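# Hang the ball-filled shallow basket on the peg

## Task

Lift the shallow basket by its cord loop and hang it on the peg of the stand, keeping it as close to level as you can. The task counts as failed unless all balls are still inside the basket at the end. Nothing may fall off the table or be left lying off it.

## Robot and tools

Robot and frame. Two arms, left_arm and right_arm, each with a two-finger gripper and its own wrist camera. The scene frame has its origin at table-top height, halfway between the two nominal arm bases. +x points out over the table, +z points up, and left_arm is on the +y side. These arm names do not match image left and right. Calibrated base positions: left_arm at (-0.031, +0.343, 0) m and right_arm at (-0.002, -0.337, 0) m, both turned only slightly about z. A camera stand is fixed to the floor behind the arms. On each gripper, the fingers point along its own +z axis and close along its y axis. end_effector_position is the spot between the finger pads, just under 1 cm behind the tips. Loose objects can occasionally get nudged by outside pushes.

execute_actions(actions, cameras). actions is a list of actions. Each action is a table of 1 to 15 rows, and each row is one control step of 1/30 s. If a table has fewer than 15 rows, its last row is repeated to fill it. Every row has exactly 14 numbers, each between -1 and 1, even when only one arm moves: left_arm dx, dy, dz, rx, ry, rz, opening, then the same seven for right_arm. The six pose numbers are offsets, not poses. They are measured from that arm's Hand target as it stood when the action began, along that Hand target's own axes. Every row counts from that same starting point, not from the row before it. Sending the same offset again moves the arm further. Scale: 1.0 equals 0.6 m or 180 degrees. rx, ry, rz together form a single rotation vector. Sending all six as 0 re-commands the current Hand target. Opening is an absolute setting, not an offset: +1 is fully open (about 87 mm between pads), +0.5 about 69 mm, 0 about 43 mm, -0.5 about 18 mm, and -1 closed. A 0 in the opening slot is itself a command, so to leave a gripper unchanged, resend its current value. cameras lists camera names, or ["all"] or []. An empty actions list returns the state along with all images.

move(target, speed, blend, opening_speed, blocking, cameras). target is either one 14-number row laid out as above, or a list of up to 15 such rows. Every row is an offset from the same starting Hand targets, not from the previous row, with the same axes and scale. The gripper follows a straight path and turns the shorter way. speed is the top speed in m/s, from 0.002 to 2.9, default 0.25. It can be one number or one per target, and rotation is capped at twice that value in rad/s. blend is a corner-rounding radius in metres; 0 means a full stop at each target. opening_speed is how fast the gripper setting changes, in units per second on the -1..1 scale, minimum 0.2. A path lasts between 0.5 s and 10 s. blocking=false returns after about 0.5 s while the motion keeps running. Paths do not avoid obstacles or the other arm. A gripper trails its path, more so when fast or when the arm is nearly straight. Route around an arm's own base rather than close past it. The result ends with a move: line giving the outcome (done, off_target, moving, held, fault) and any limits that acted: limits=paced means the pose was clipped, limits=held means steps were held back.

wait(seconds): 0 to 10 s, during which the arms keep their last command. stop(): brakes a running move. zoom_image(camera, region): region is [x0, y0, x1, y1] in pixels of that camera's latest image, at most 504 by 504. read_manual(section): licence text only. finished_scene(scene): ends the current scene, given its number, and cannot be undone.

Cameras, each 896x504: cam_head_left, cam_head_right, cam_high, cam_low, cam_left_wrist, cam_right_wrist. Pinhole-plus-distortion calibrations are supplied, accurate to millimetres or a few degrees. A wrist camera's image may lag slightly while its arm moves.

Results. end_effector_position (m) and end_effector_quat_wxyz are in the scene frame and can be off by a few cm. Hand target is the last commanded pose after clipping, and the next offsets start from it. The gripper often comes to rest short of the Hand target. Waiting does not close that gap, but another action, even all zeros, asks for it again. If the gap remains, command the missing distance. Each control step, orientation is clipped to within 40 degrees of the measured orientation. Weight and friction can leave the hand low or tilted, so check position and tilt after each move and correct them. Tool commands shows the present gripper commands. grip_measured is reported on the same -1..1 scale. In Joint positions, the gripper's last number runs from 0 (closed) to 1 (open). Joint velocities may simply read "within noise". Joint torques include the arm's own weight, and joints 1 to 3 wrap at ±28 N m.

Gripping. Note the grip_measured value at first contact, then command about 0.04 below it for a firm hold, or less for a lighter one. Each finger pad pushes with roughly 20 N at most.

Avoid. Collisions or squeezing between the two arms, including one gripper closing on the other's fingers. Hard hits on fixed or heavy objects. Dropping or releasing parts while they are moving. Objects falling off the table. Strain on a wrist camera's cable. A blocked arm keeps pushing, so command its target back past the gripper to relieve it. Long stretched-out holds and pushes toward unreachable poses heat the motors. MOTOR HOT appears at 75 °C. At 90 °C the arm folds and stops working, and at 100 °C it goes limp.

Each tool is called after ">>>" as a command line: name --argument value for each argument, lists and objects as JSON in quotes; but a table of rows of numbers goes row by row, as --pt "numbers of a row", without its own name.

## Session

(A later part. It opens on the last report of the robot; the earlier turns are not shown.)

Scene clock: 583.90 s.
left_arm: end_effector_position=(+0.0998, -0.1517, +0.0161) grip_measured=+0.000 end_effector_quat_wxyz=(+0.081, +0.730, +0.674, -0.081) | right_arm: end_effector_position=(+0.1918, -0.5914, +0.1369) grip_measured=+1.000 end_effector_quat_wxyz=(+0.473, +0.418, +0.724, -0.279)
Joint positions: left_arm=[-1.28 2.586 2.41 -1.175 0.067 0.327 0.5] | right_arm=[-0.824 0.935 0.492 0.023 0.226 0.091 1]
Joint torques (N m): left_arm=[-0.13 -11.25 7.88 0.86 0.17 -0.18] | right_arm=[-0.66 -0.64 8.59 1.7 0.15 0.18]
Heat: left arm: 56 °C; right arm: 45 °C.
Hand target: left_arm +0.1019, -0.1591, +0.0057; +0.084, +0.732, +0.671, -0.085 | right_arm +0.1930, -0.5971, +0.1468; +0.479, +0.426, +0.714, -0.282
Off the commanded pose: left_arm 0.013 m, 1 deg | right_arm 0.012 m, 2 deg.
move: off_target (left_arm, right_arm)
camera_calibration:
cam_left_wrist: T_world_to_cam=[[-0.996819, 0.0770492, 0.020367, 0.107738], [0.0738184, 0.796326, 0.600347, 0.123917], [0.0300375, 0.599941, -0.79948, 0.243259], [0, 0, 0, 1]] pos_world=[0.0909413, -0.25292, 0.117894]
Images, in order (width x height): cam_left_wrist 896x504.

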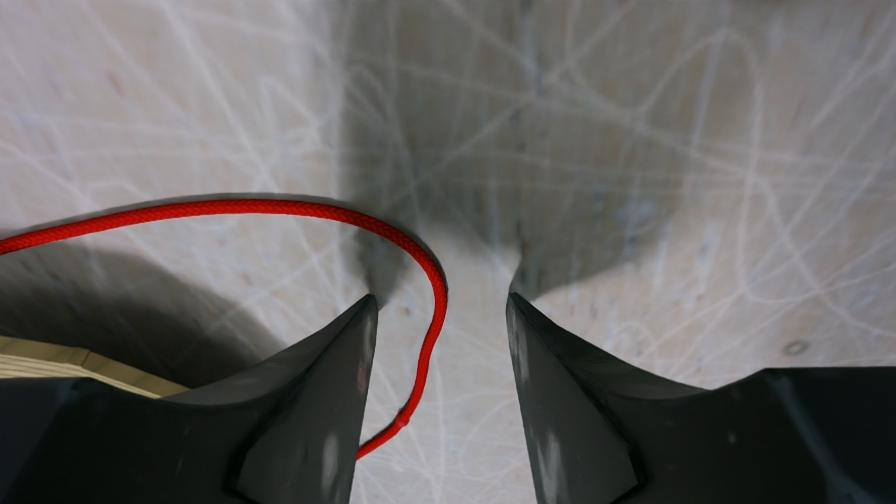

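>>> move --target '[0.008,0,0.012,0,0,0,0.0,0,0,0,0,0,0,1]' --speed 0.05 --cameras '["cam_left_wrist"]'

Scene clock: 589.97 s.
left_arm: end_effector_position=(+0.0997, -0.1513, +0.0144) grip_measured=+0.000 end_effector_quat_wxyz=(+0.080, +0.730, +0.674, -0.081) | right_arm: end_effector_position=(+0.1918, -0.5914, +0.1369) grip_measured=+1.000 end_effector_quat_wxyz=(+0.473, +0.418, +0.724, -0.279)
Joint positions: left_arm=[-1.28 2.587 2.404 -1.17 0.067 0.327 0.5] | right_arm=[-0.824 0.935 0.492 0.023 0.226 0.091 1]
Joint torques (N m): left_arm=[0.13 -13 2.71 1.24 0.18 -0.15] | right_arm=[-0.75 -0.62 8.58 1.71 0.15 0.19]
Heat: left arm: 56 °C; right arm: 45 °C.
Hand target: left_arm +0.1022, -0.1561, -0.0027; +0.083, +0.732, +0.671, -0.085 | right_arm +0.1930, -0.5971, +0.1468; +0.479, +0.426, +0.714, -0.282
Off the commanded pose: left_arm 0.018 m, 1 deg | right_arm 0.012 m, 2 deg.
move: off_target (left_arm, right_arm)
camera_calibration:
cam_left_wrist: T_world_to_cam=[[-0.996809, 0.0770042, 0.0210084, 0.107682], [0.074113, 0.795198, 0.601803, 0.124496], [0.0296355, 0.60144, -0.798368, 0.241968], [0, 0, 0, 1]] pos_world=[0.0909412, -0.25282, 0.115995]
Images, in order (width x height): cam_left_wrist 896x504.

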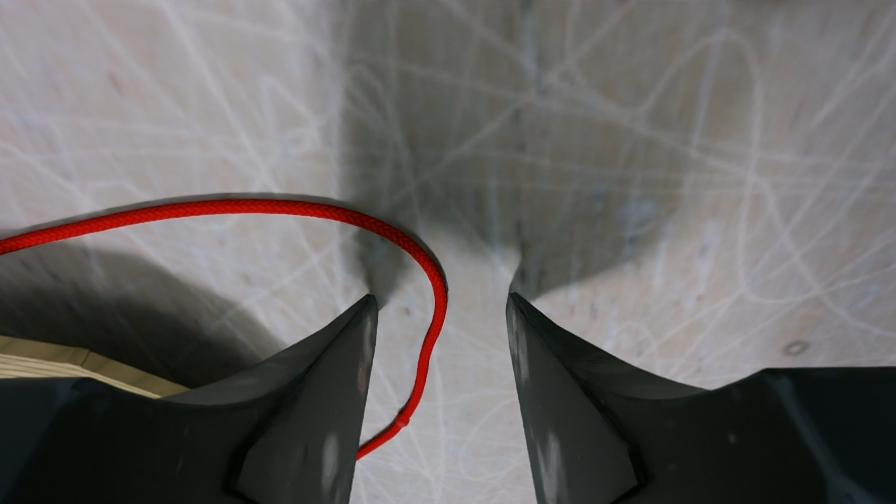

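>>> move --target '[0,0,0,0,0,0,-1,0,0,0,0,0,0,1]' --speed 0.05 --opening_speed 1.0 --cameras '["cam_left_wrist"]'

Scene clock: 597.10 s.
left_arm: end_effector_position=(+0.1008, -0.1591, +0.0150) grip_measured=-0.932 end_effector_quat_wxyz=(+0.092, +0.729, +0.672, -0.090) | right_arm: end_effector_position=(+0.1918, -0.5914, +0.1369) grip_measured=+1.000 end_effector_quat_wxyz=(+0.473, +0.418, +0.724, -0.279)
Joint positions: left_arm=[-1.28 2.587 2.404 -1.139 0.072 0.327 0.034] | right_arm=[-0.824 0.935 0.492 0.023 0.226 0.091 1]
Joint torques (N m): left_arm=[0.03 -13 2.76 1.02 0.13 -0.14] | right_arm=[-0.73 -0.64 8.61 1.69 0.16 0.2]
Heat: left arm: 56 °C; right arm: 45 °C.
Hand target: left_arm +0.1021, -0.1560, -0.0027; +0.083, +0.732, +0.671, -0.085 | right_arm +0.1930, -0.5971, +0.1468; +0.479, +0.426, +0.714, -0.282
Off the commanded pose: left_arm 0.018 m, 1 deg | right_arm 0.012 m, 2 deg.
move: off_target (left_arm, right_arm)
camera_calibration:
cam_left_wrist: T_world_to_cam=[[-0.996766, 0.0788012, 0.0157566, 0.109647], [0.0734328, 0.813507, 0.576901, 0.13366], [0.0326424, 0.576192, -0.816662, 0.243065], [0, 0, 0, 1]] pos_world=[0.0915429, -0.257425, 0.119665]
Images, in order (width x height): cam_left_wrist 896x504.

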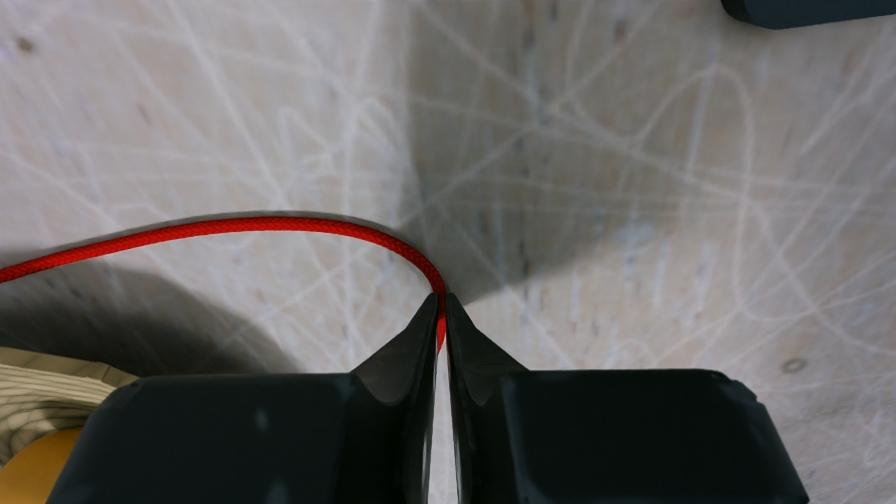

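>>> move --pt "-0.0263 0.0463 -0.2038 -0.0294 -0.0787 -0.0446 -1 0 0 0 0 0 0 1" --pt "-0.0088 0.143 -0.3788 -0.0589 -0.1574 -0.0893 -1 0 0 0 0 0 0 1" --pt "0.029 0.228 -0.4732 -0.0841 -0.2249 -0.1275 -1 0 0 0 0 0 0 1" --blend '[0.03,0.03,0]' --speed 0.12 --cameras '["all"]'

Scene clock: 640.17 s.
left_arm: end_effector_position=(+0.2455, -0.0864, +0.2520) grip_measured=-0.932 end_effector_quat_wxyz=(+0.364, +0.503, +0.744, -0.246) | right_arm: end_effector_position=(+0.1918, -0.5914, +0.1369) grip_measured=+1.000 end_effector_quat_wxyz=(+0.473, +0.418, +0.724, -0.279)
Joint positions: left_arm=[-0.91 1.885 1.944 -0.733 0.189 0.151 0.034] | right_arm=[-0.824 0.935 0.492 0.023 0.226 0.091 1]
Joint torques (N m): left_arm=[0.02 -13.53 5.49 1.64 0.23 -0.34] | right_arm=[-0.68 -0.66 8.64 1.7 0.15 0.19]
Heat: left arm: 57 °C; right arm: 46 °C.
Hand target: left_arm +0.2433, -0.0842, +0.2702; +0.383, +0.496, +0.735, -0.258 | right_arm +0.1930, -0.5971, +0.1468; +0.479, +0.426, +0.714, -0.282
Off the commanded pose: left_arm 0.018 m, 3 deg | right_arm 0.012 m, 2 deg.
move: off_target (left_arm, right_arm)
camera_calibration:
cam_left_wrist: T_world_to_cam=[[-0.933551, -0.357737, 0.0225133, 0.189482], [-0.358363, 0.932836, -0.0373247, 0.198245], [-0.00764879, -0.0429125, -0.99905, 0.3924], [0, 0, 0, 1]] pos_world=[0.250936, -0.100306, 0.39516]
cam_right_wrist: T_world_to_cam=[[-0.865771, -0.499808, 0.0251471, -0.137031], [-0.483193, 0.821798, -0.301948, 0.644233], [0.13025, -0.273569, -0.952993, 0.0894371], [0, 0, 0, 1]] pos_world=[0.181002, -0.573452, 0.283204]

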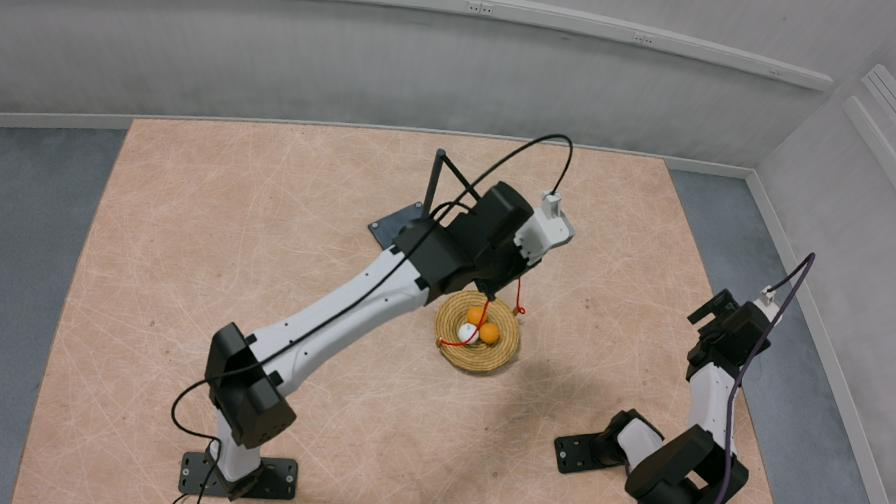

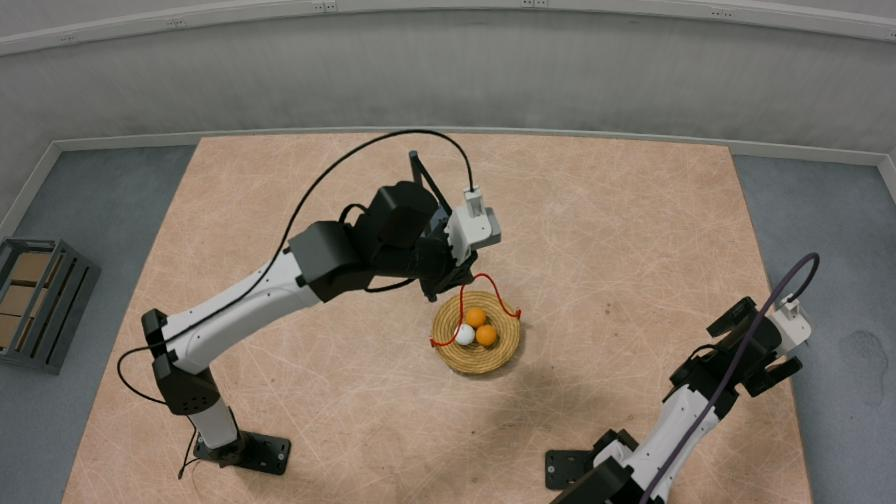

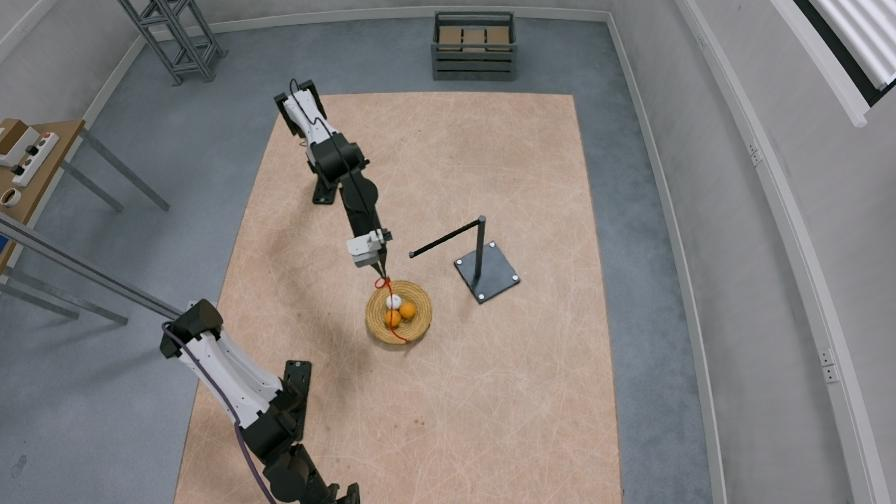

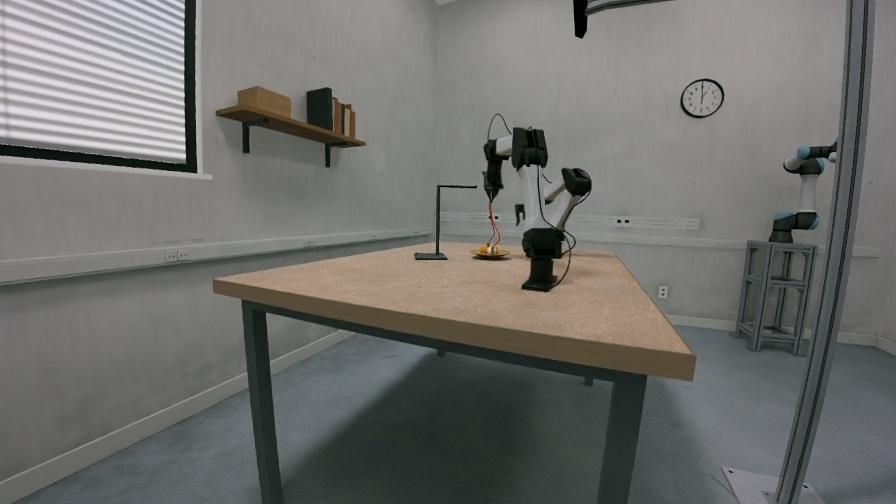

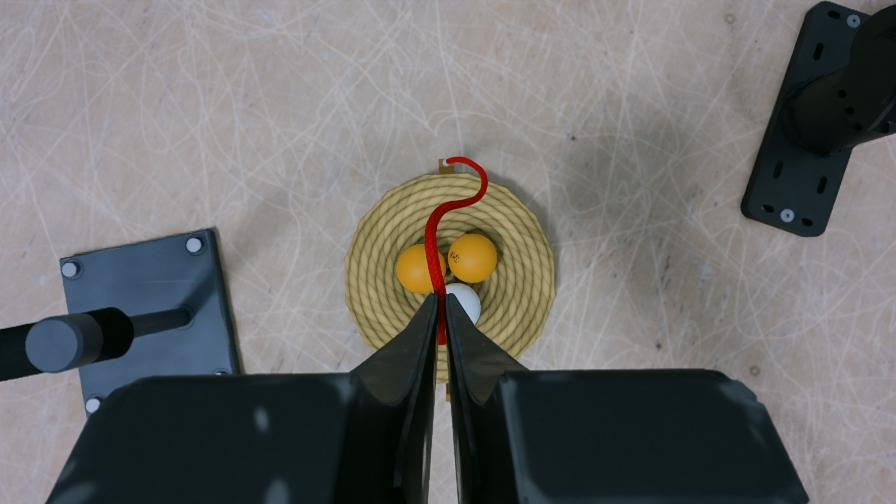

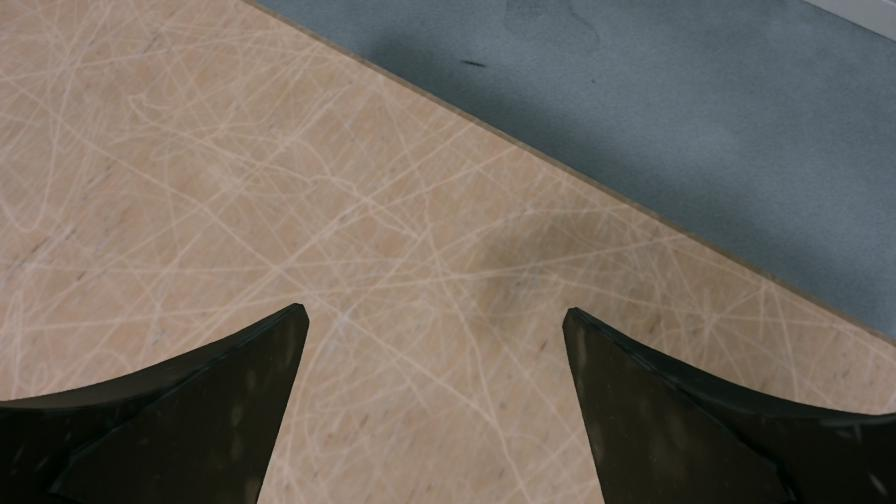

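>>> move --target '[-0.0578,-0.013,-0.0335,0,0,0,-1,0,0,0,0,0,0,1]' --speed 0.06 --cameras '["cam_left_wrist","cam_head_left","cam_low"]'

Scene clock: 653.73 s.
left_arm: end_effector_position=(+0.2352, -0.0828, +0.2919) grip_measured=-0.933 end_effector_quat_wxyz=(+0.360, +0.502, +0.746, -0.249) | right_arm: end_effector_position=(+0.1918, -0.5914, +0.1369) grip_measured=+1.000 end_effector_quat_wxyz=(+0.473, +0.418, +0.724, -0.279)
Joint positions: left_arm=[-0.923 1.928 2.177 -0.928 0.187 0.137 0.034] | right_arm=[-0.824 0.935 0.492 0.023 0.226 0.091 1]
Joint torques (N m): left_arm=[-0.77 -9.72 9.69 1.68 0.11 -0.37] | right_arm=[-0.7 -0.61 8.62 1.7 0.15 0.18]
Heat: left arm: 56 °C; right arm: 46 °C.
Hand target: left_arm +0.2374, -0.0902, +0.3104; +0.383, +0.496, +0.735, -0.258 | right_arm +0.1930, -0.5971, +0.1468; +0.479, +0.426, +0.714, -0.282
Off the commanded pose: left_arm 0.020 m, 3 deg | right_arm 0.012 m, 2 deg.
move: off_target (left_arm, right_arm)
camera_calibration:
cam_left_wrist: T_world_to_cam=[[-0.933938, -0.35591, 0.0329978, 0.177455], [-0.356927, 0.93355, -0.0329859, 0.191087], [-0.0190651, -0.0425846, -0.998911, 0.434976], [0, 0, 0, 1]] pos_world=[0.242229, -0.096708, 0.43495]
Images, in order (width x height): cam_head_left 896x504, cam_low 896x504, cam_left_wrist 896x504.

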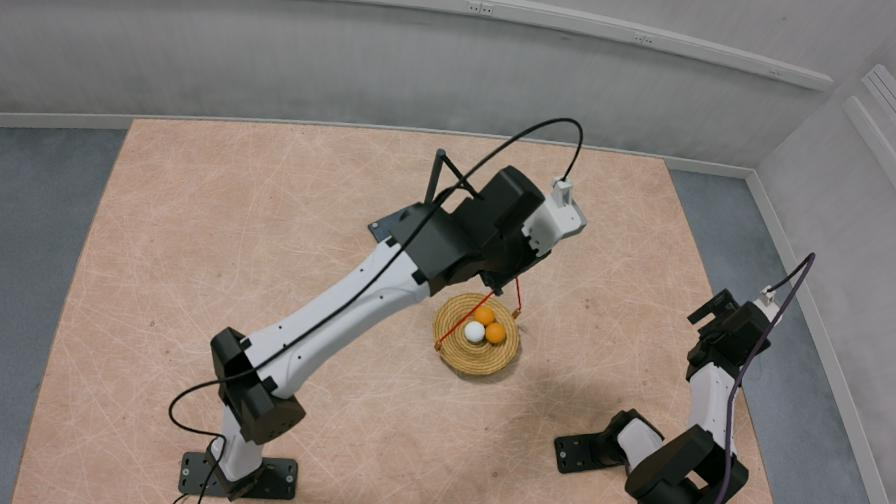

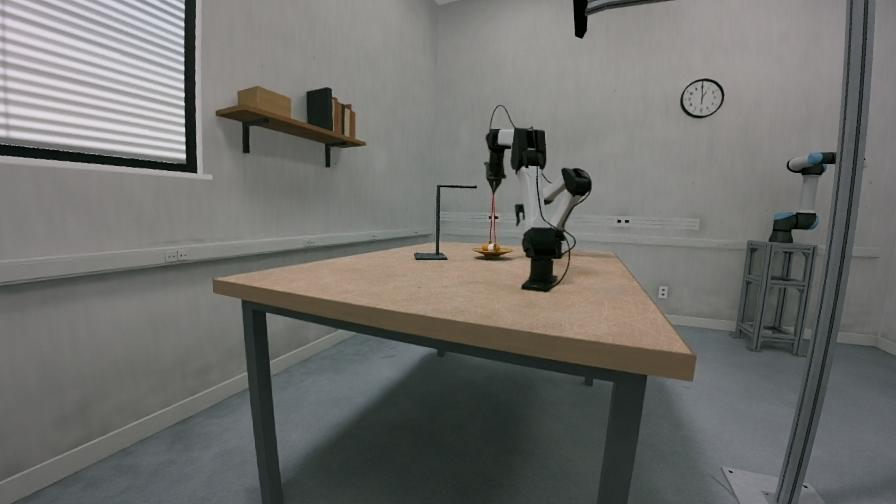

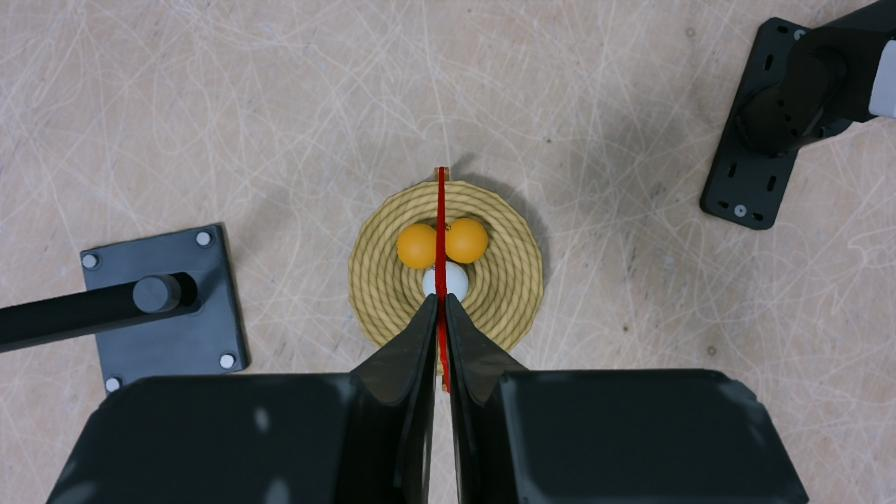

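>>> zoom_image --camera "cam_low" --region '[410, 170, 560, 280]'

>>> zoom_image --camera "cam_head_left" --region '[410, 260, 550, 400]'

Scaled by 3.360 from the camera's 896x504 image, which has a finer 1280x720 frame.

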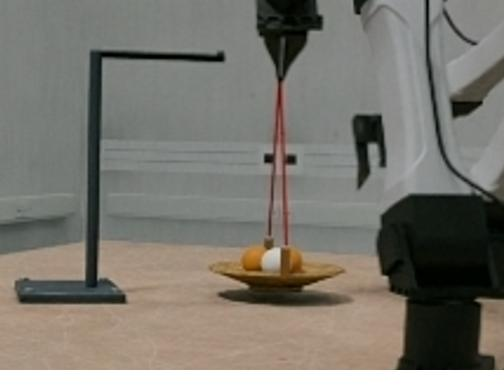

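Scaled by 3.600 from the camera's 896x504 image, which has a finer 1280x720 frame.

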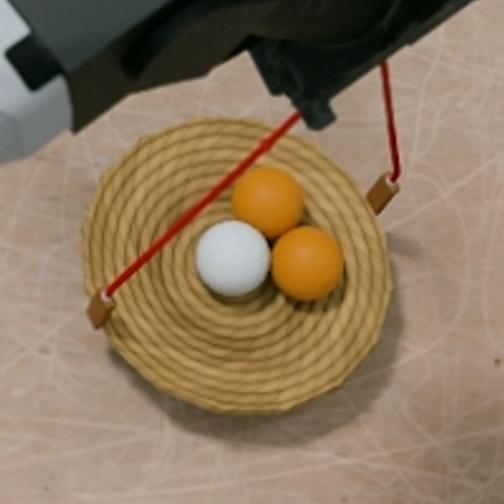

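>>> move --target '[-0.0819,0,-0.0572,0,0,0,-1,0,0,0,0,0,0,1]' --speed 0.06 --cameras '["cam_left_wrist","cam_head_left","cam_head_right","cam_high","cam_low"]'

Scene clock: 665.50 s.
left_arm: end_effector_position=(+0.2371, -0.0860, +0.3553) grip_measured=-0.933 end_effector_quat_wxyz=(+0.390, +0.492, +0.732, -0.263) | right_arm: end_effector_position=(+0.1918, -0.5914, +0.1369) grip_measured=+1.000 end_effector_quat_wxyz=(+0.473, +0.418, +0.724, -0.279)
Joint positions: left_arm=[-0.923 2.169 2.832 -1.266 0.186 0.127 0.034] | right_arm=[-0.824 0.935 0.492 0.023 0.226 0.091 1]
Joint torques (N m): left_arm=[-0.69 -10.33 7.41 1.8 0.07 -0.34] | right_arm=[-0.69 -0.62 8.64 1.7 0.15 0.19]
Heat: left arm: 53 °C; right arm: 47 °C.
Hand target: left_arm +0.2374, -0.0903, +0.3702; +0.383, +0.496, +0.735, -0.258 | right_arm +0.1930, -0.5971, +0.1468; +0.479, +0.426, +0.714, -0.282
Off the commanded pose: left_arm 0.016 m, 1 deg | right_arm 0.012 m, 2 deg.
elbow stopped short (left arm): the move would have taken joint 3 (elbow) straighter than the controller allows.
move: off_target (left_arm, right_arm)
camera_calibration:
cam_left_wrist: T_world_to_cam=[[-0.932542, -0.360363, 0.0224504, 0.179028], [-0.360634, 0.926605, -0.106522, 0.22317], [0.0175841, -0.107433, -0.994057, 0.482315], [0, 0, 0, 1]] pos_world=[0.238952, -0.0904586, 0.499202]
Images, in order (width x height): cam_head_left 896x504, cam_head_right 896x504, cam_high 896x504, cam_low 896x504, cam_left_wrist 896x504.

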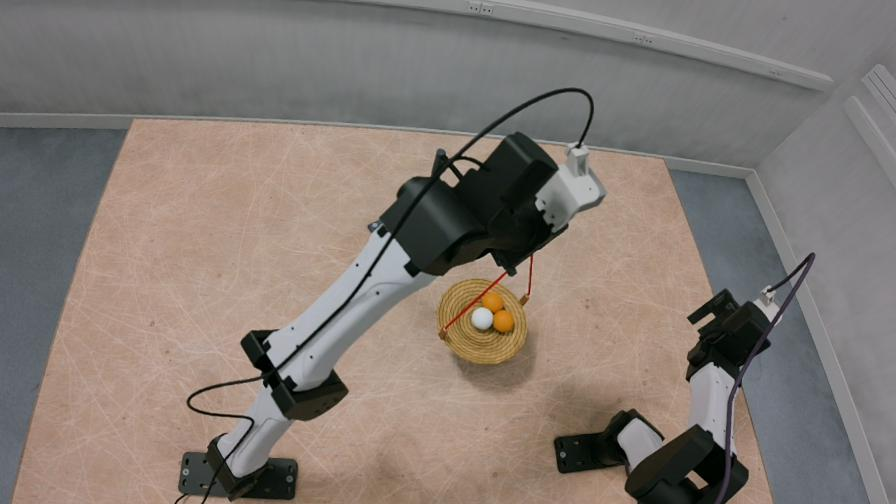

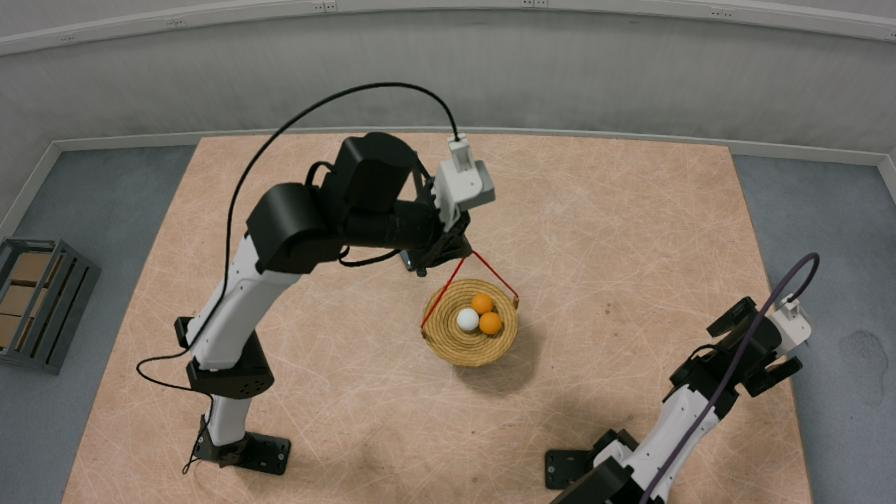

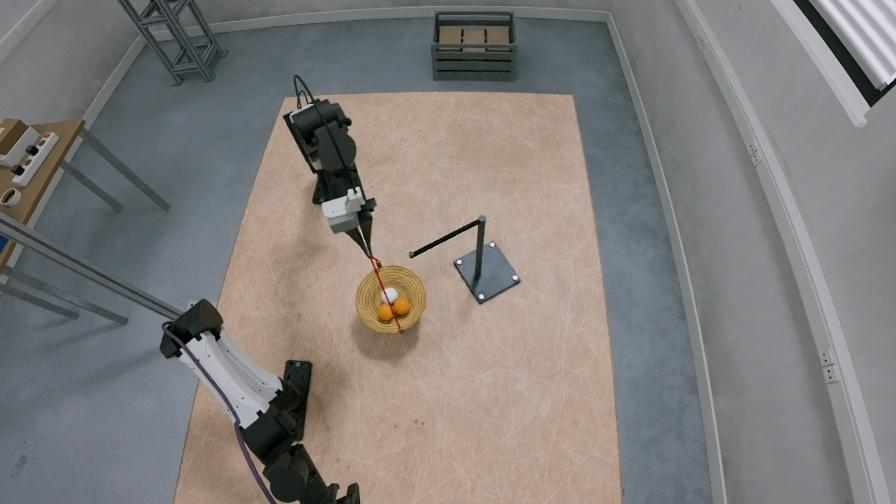

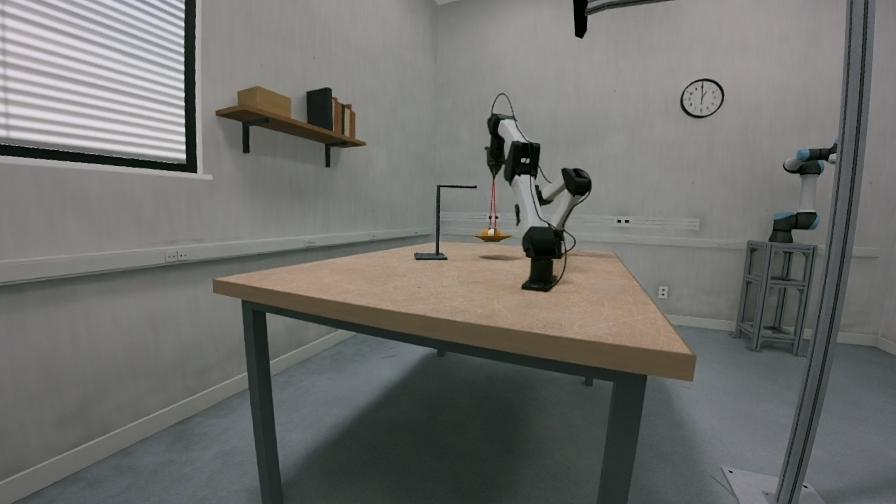

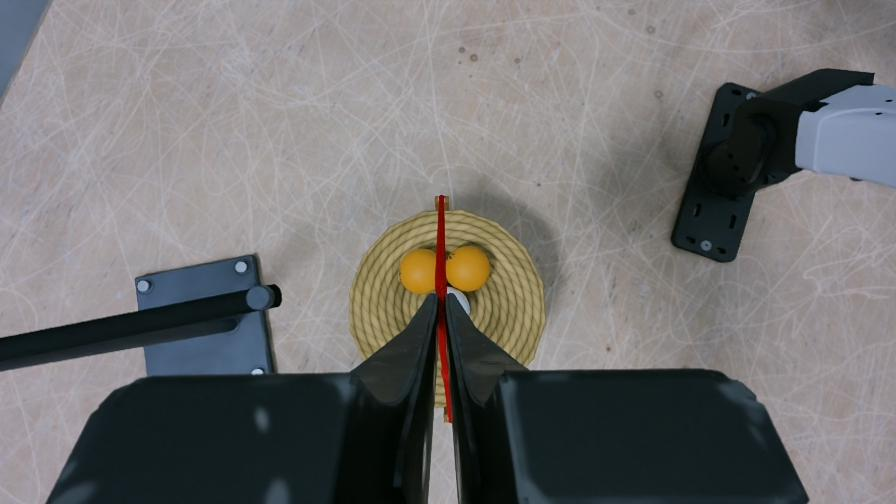

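>>> zoom_image --camera "cam_head_left" --region '[420, 250, 560, 390]'

>>> zoom_image --camera "cam_head_right" --region '[400, 250, 540, 390]'

>>> zoom_image --camera "cam_high" --region '[330, 240, 450, 360]'

>>> zoom_image --camera "cam_low" --region '[440, 170, 540, 270]'

Scaled by 3.600 from the camera's 896x504 image, which has a finer 1280x720 frame.

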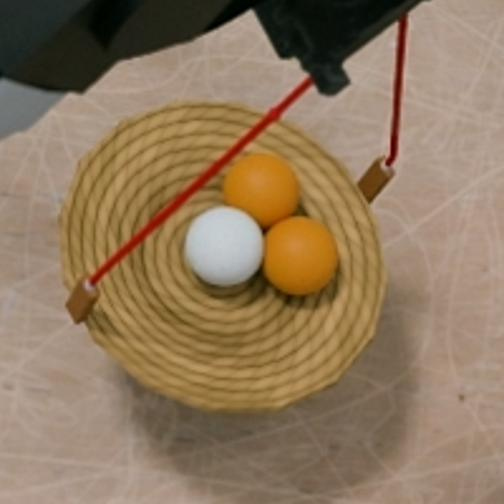

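Scaled by 3.600 from the camera's 896x504 image, which has a finer 1280x720 frame.

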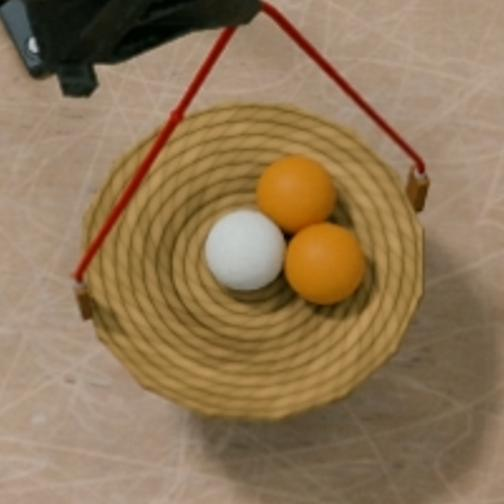

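Scaled by 4.200 from the camera's 896x504 image, which has a finer 1280x720 frame.

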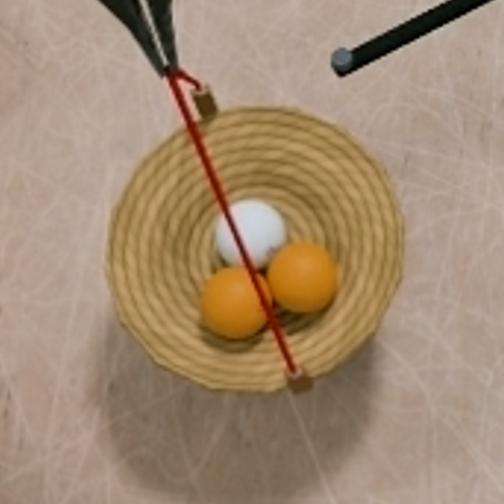

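Scaled by 5.040 from the camera's 896x504 image, which has a finer 1280x720 frame.

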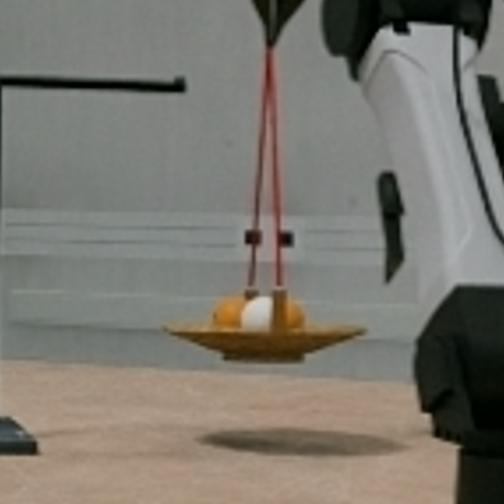

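>>> move --target '[-0.0083,0.0022,0.0155,-0.0399,-0.0941,-0.0201,-1,0,0,0,0,0,0,1]' --speed 0.08 --cameras '["cam_left_wrist","cam_head_left","cam_head_right","cam_high","cam_low"]'

Scene clock: 785.53 s.
left_arm: end_effector_position=(+0.2468, -0.1016, +0.3367) grip_measured=-0.933 end_effector_quat_wxyz=(+0.475, +0.419, +0.722, -0.276) | right_arm: end_effector_position=(+0.1918, -0.5914, +0.1369) grip_measured=+1.000 end_effector_quat_wxyz=(+0.473, +0.418, +0.724, -0.279)
Joint positions: left_arm=[-0.962 1.807 1.99 -0.589 0.049 0.021 0.034] | right_arm=[-0.824 0.935 0.492 0.023 0.226 0.091 1]
Joint torques (N m): left_arm=[-0.84 -13.68 5.83 2.11 0.01 -0.35] | right_arm=[-0.7 -0.62 8.64 1.7 0.16 0.17]
Heat: left arm: 47 °C; right arm: 49 °C.
Hand target: left_arm +0.2426, -0.0994, +0.3691; +0.509, +0.404, +0.701, -0.294 | right_arm +0.1930, -0.5971, +0.1468; +0.479, +0.426, +0.714, -0.282
Off the commanded pose: left_arm 0.033 m, 5 deg | right_arm 0.012 m, 2 deg.
move: off_target (left_arm, right_arm)
camera_calibration:
cam_left_wrist: T_world_to_cam=[[-0.878678, -0.477035, 0.019035, 0.158901], [-0.461803, 0.839157, -0.287322, 0.316164], [0.121089, -0.261254, -0.957645, 0.408456], [0, 0, 0, 1]] pos_world=[0.236168, -0.0827987, 0.478972]
Images, in order (width x height): cam_head_left 896x504, cam_head_right 896x504, cam_high 896x504, cam_low 896x504, cam_left_wrist 896x504.

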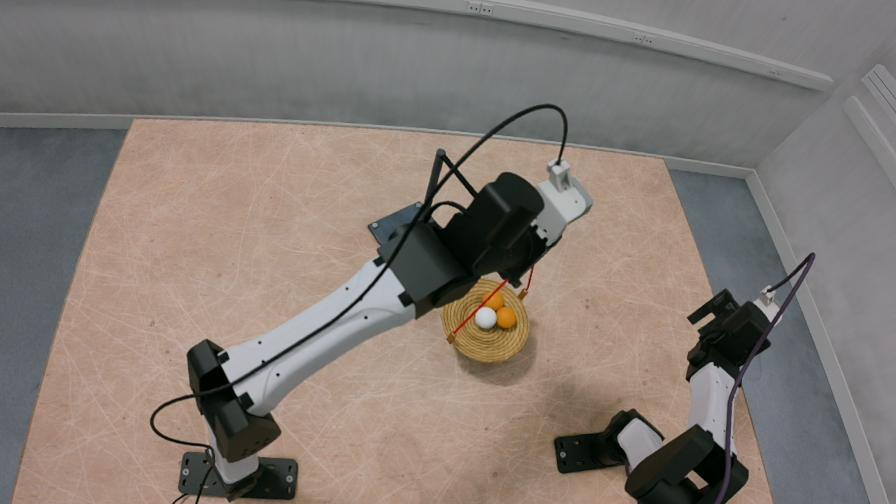

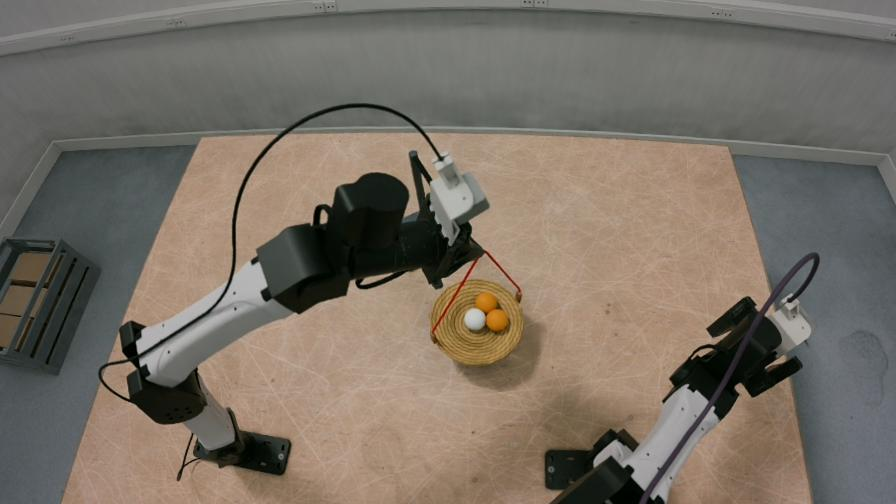

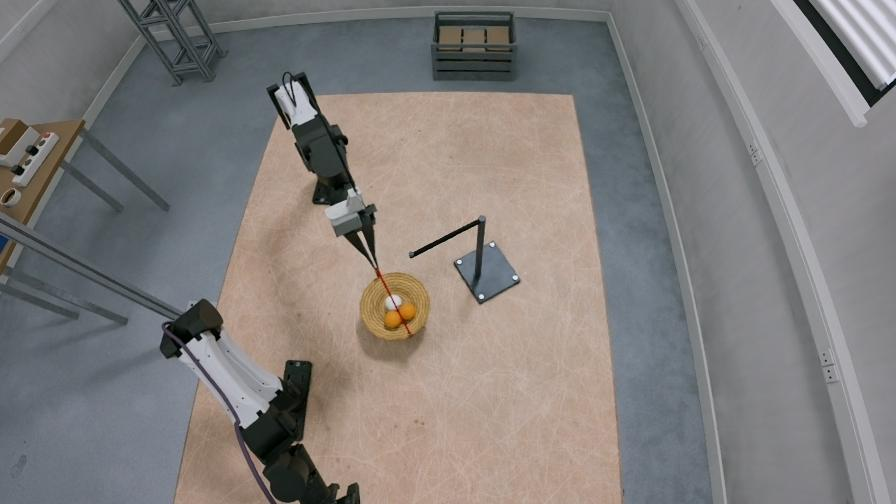

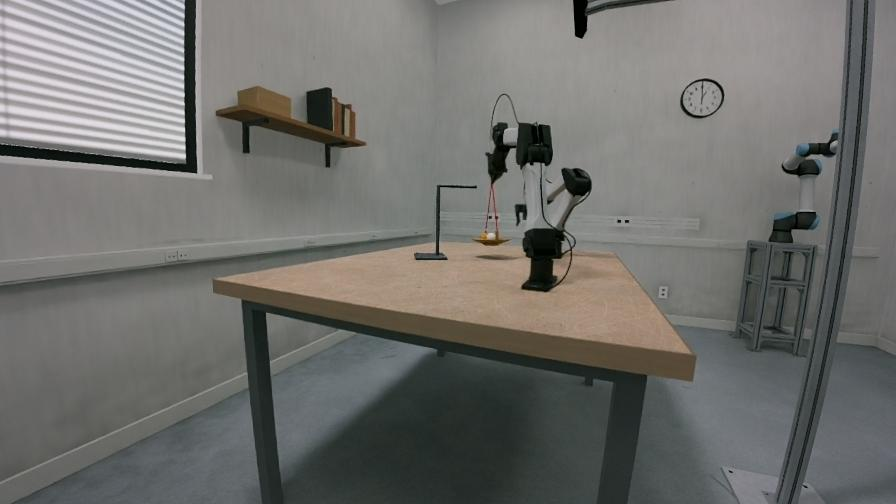

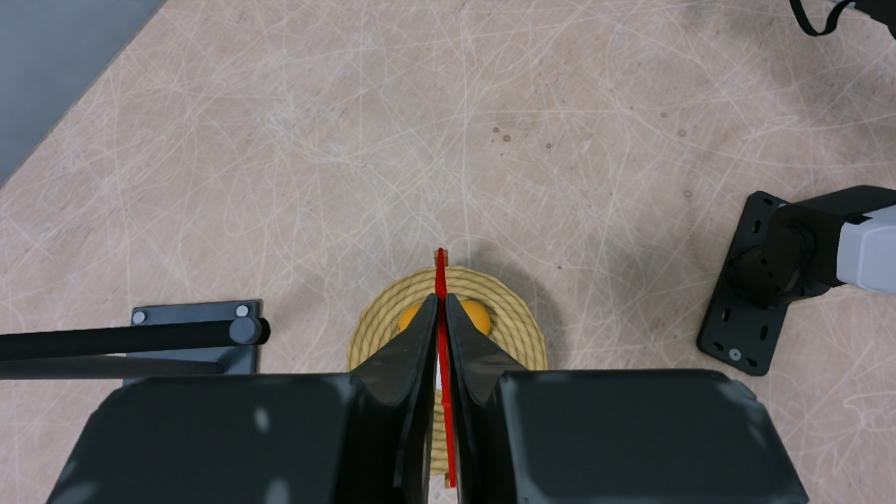

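>>> move --pt "-0.0317 0 -0.0103 0 0 0 -1 0 0 0 0 0 0 1" --pt "-0.0283 0.1895 -0.0207 0 0 0 -1 0 0 0 0 0 0 1" --speed 0.08 --blend '[0.005,0]' --cameras '["cam_left_wrist","cam_head_left","cam_head_right","cam_high","cam_low"]'

Scene clock: 816.67 s.
left_arm: end_effector_position=(+0.3351, -0.0336, +0.3668) grip_measured=-0.933 end_effector_quat_wxyz=(+0.485, +0.402, +0.722, -0.286) | right_arm: end_effector_position=(+0.1918, -0.5914, +0.1369) grip_measured=+1.000 end_effector_quat_wxyz=(+0.473, +0.418, +0.724, -0.279)
Joint positions: left_arm=[-0.669 1.883 2.201 -0.713 0.312 0.103 0.034] | right_arm=[-0.824 0.935 0.492 0.023 0.226 0.091 1]
Joint torques (N m): left_arm=[0.06 -9.17 9.68 1.88 0.26 -0.14] | right_arm=[-0.69 -0.62 8.62 1.7 0.14 0.18]
Heat: left arm: 53 °C; right arm: 49 °C.
Hand target: left_arm +0.3378, -0.0370, +0.3888; +0.509, +0.405, +0.701, -0.294 | right_arm +0.1930, -0.5971, +0.1468; +0.479, +0.426, +0.714, -0.282
Off the commanded pose: left_arm 0.023 m, 4 deg | right_arm 0.012 m, 2 deg.
move: off_target (left_arm, right_arm)
camera_calibration:
cam_left_wrist: T_world_to_cam=[[-0.869267, -0.492648, 0.0409047, 0.256629], [-0.478834, 0.818545, -0.317335, 0.324505], [0.122852, -0.295435, -0.947431, 0.438917], [0, 0, 0, 1]] pos_world=[0.324542, -0.00952271, 0.508323]
Images, in order (width x height): cam_head_left 896x504, cam_head_right 896x504, cam_high 896x504, cam_low 896x504, cam_left_wrist 896x504.

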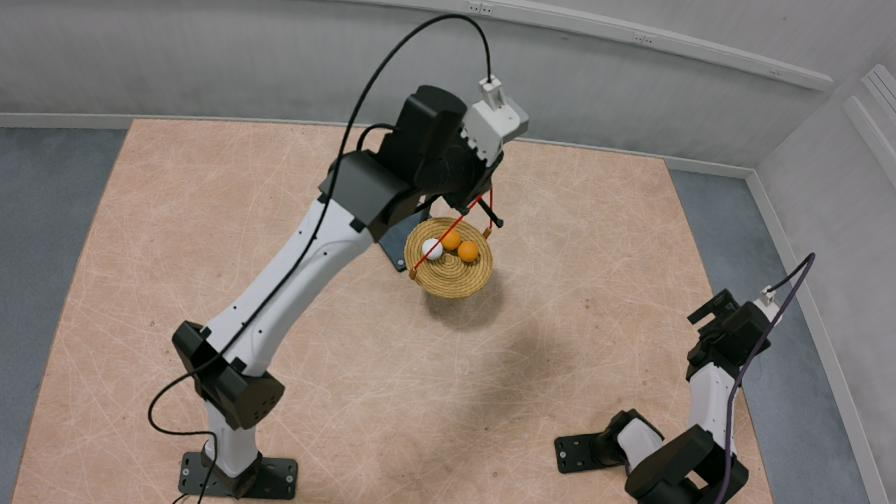

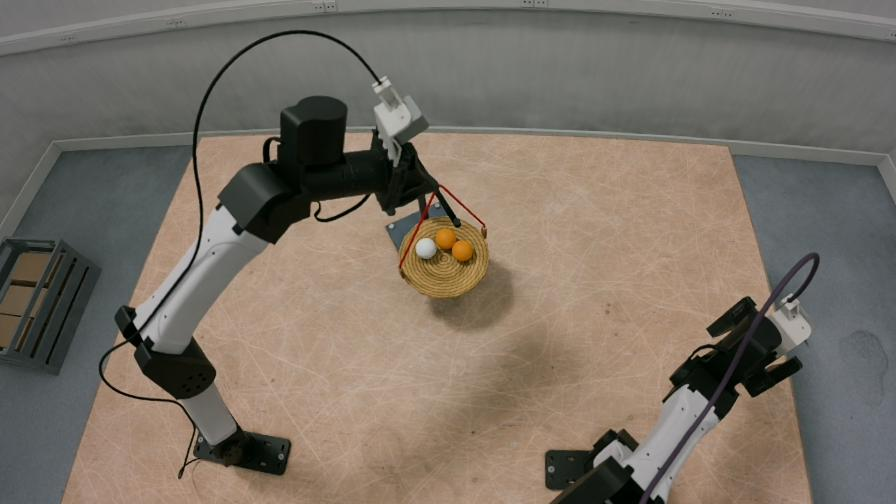

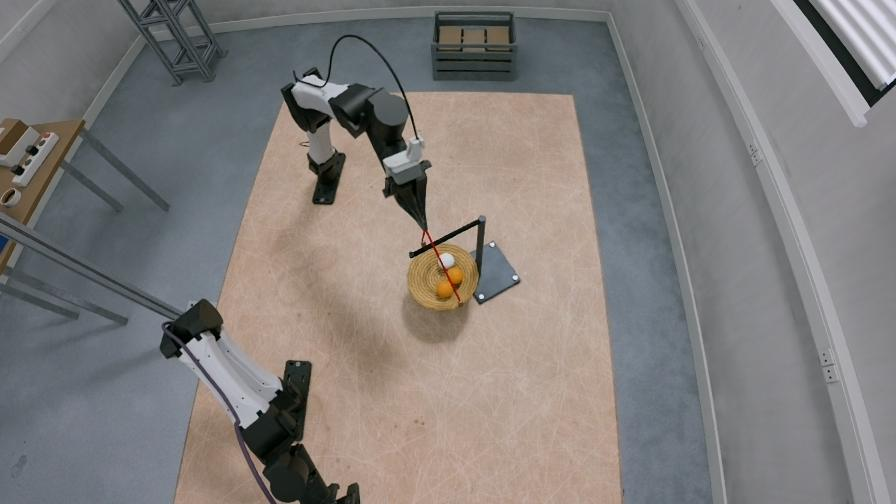

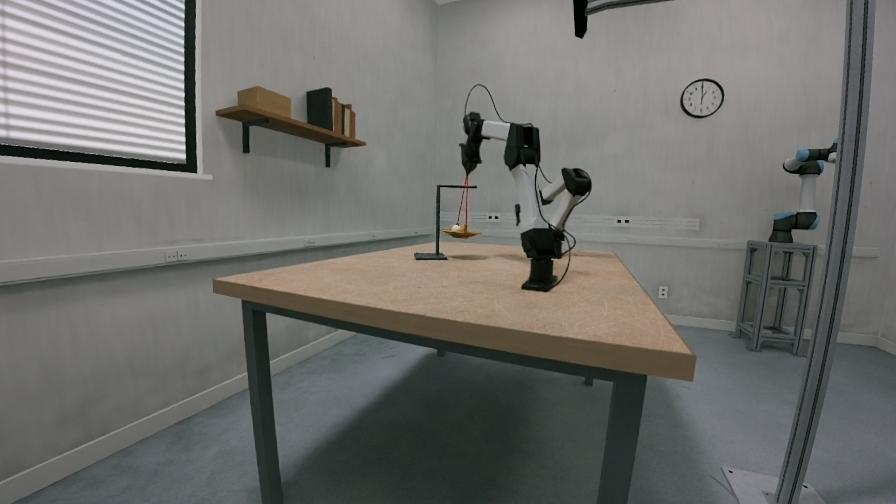

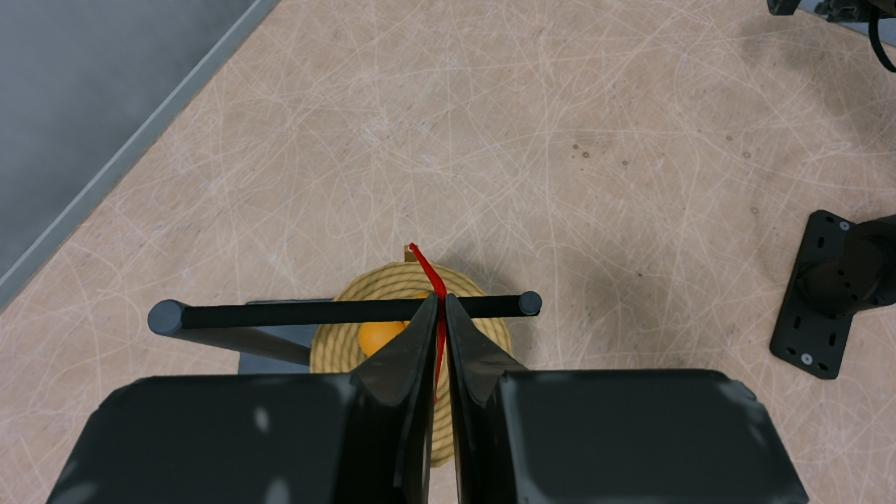

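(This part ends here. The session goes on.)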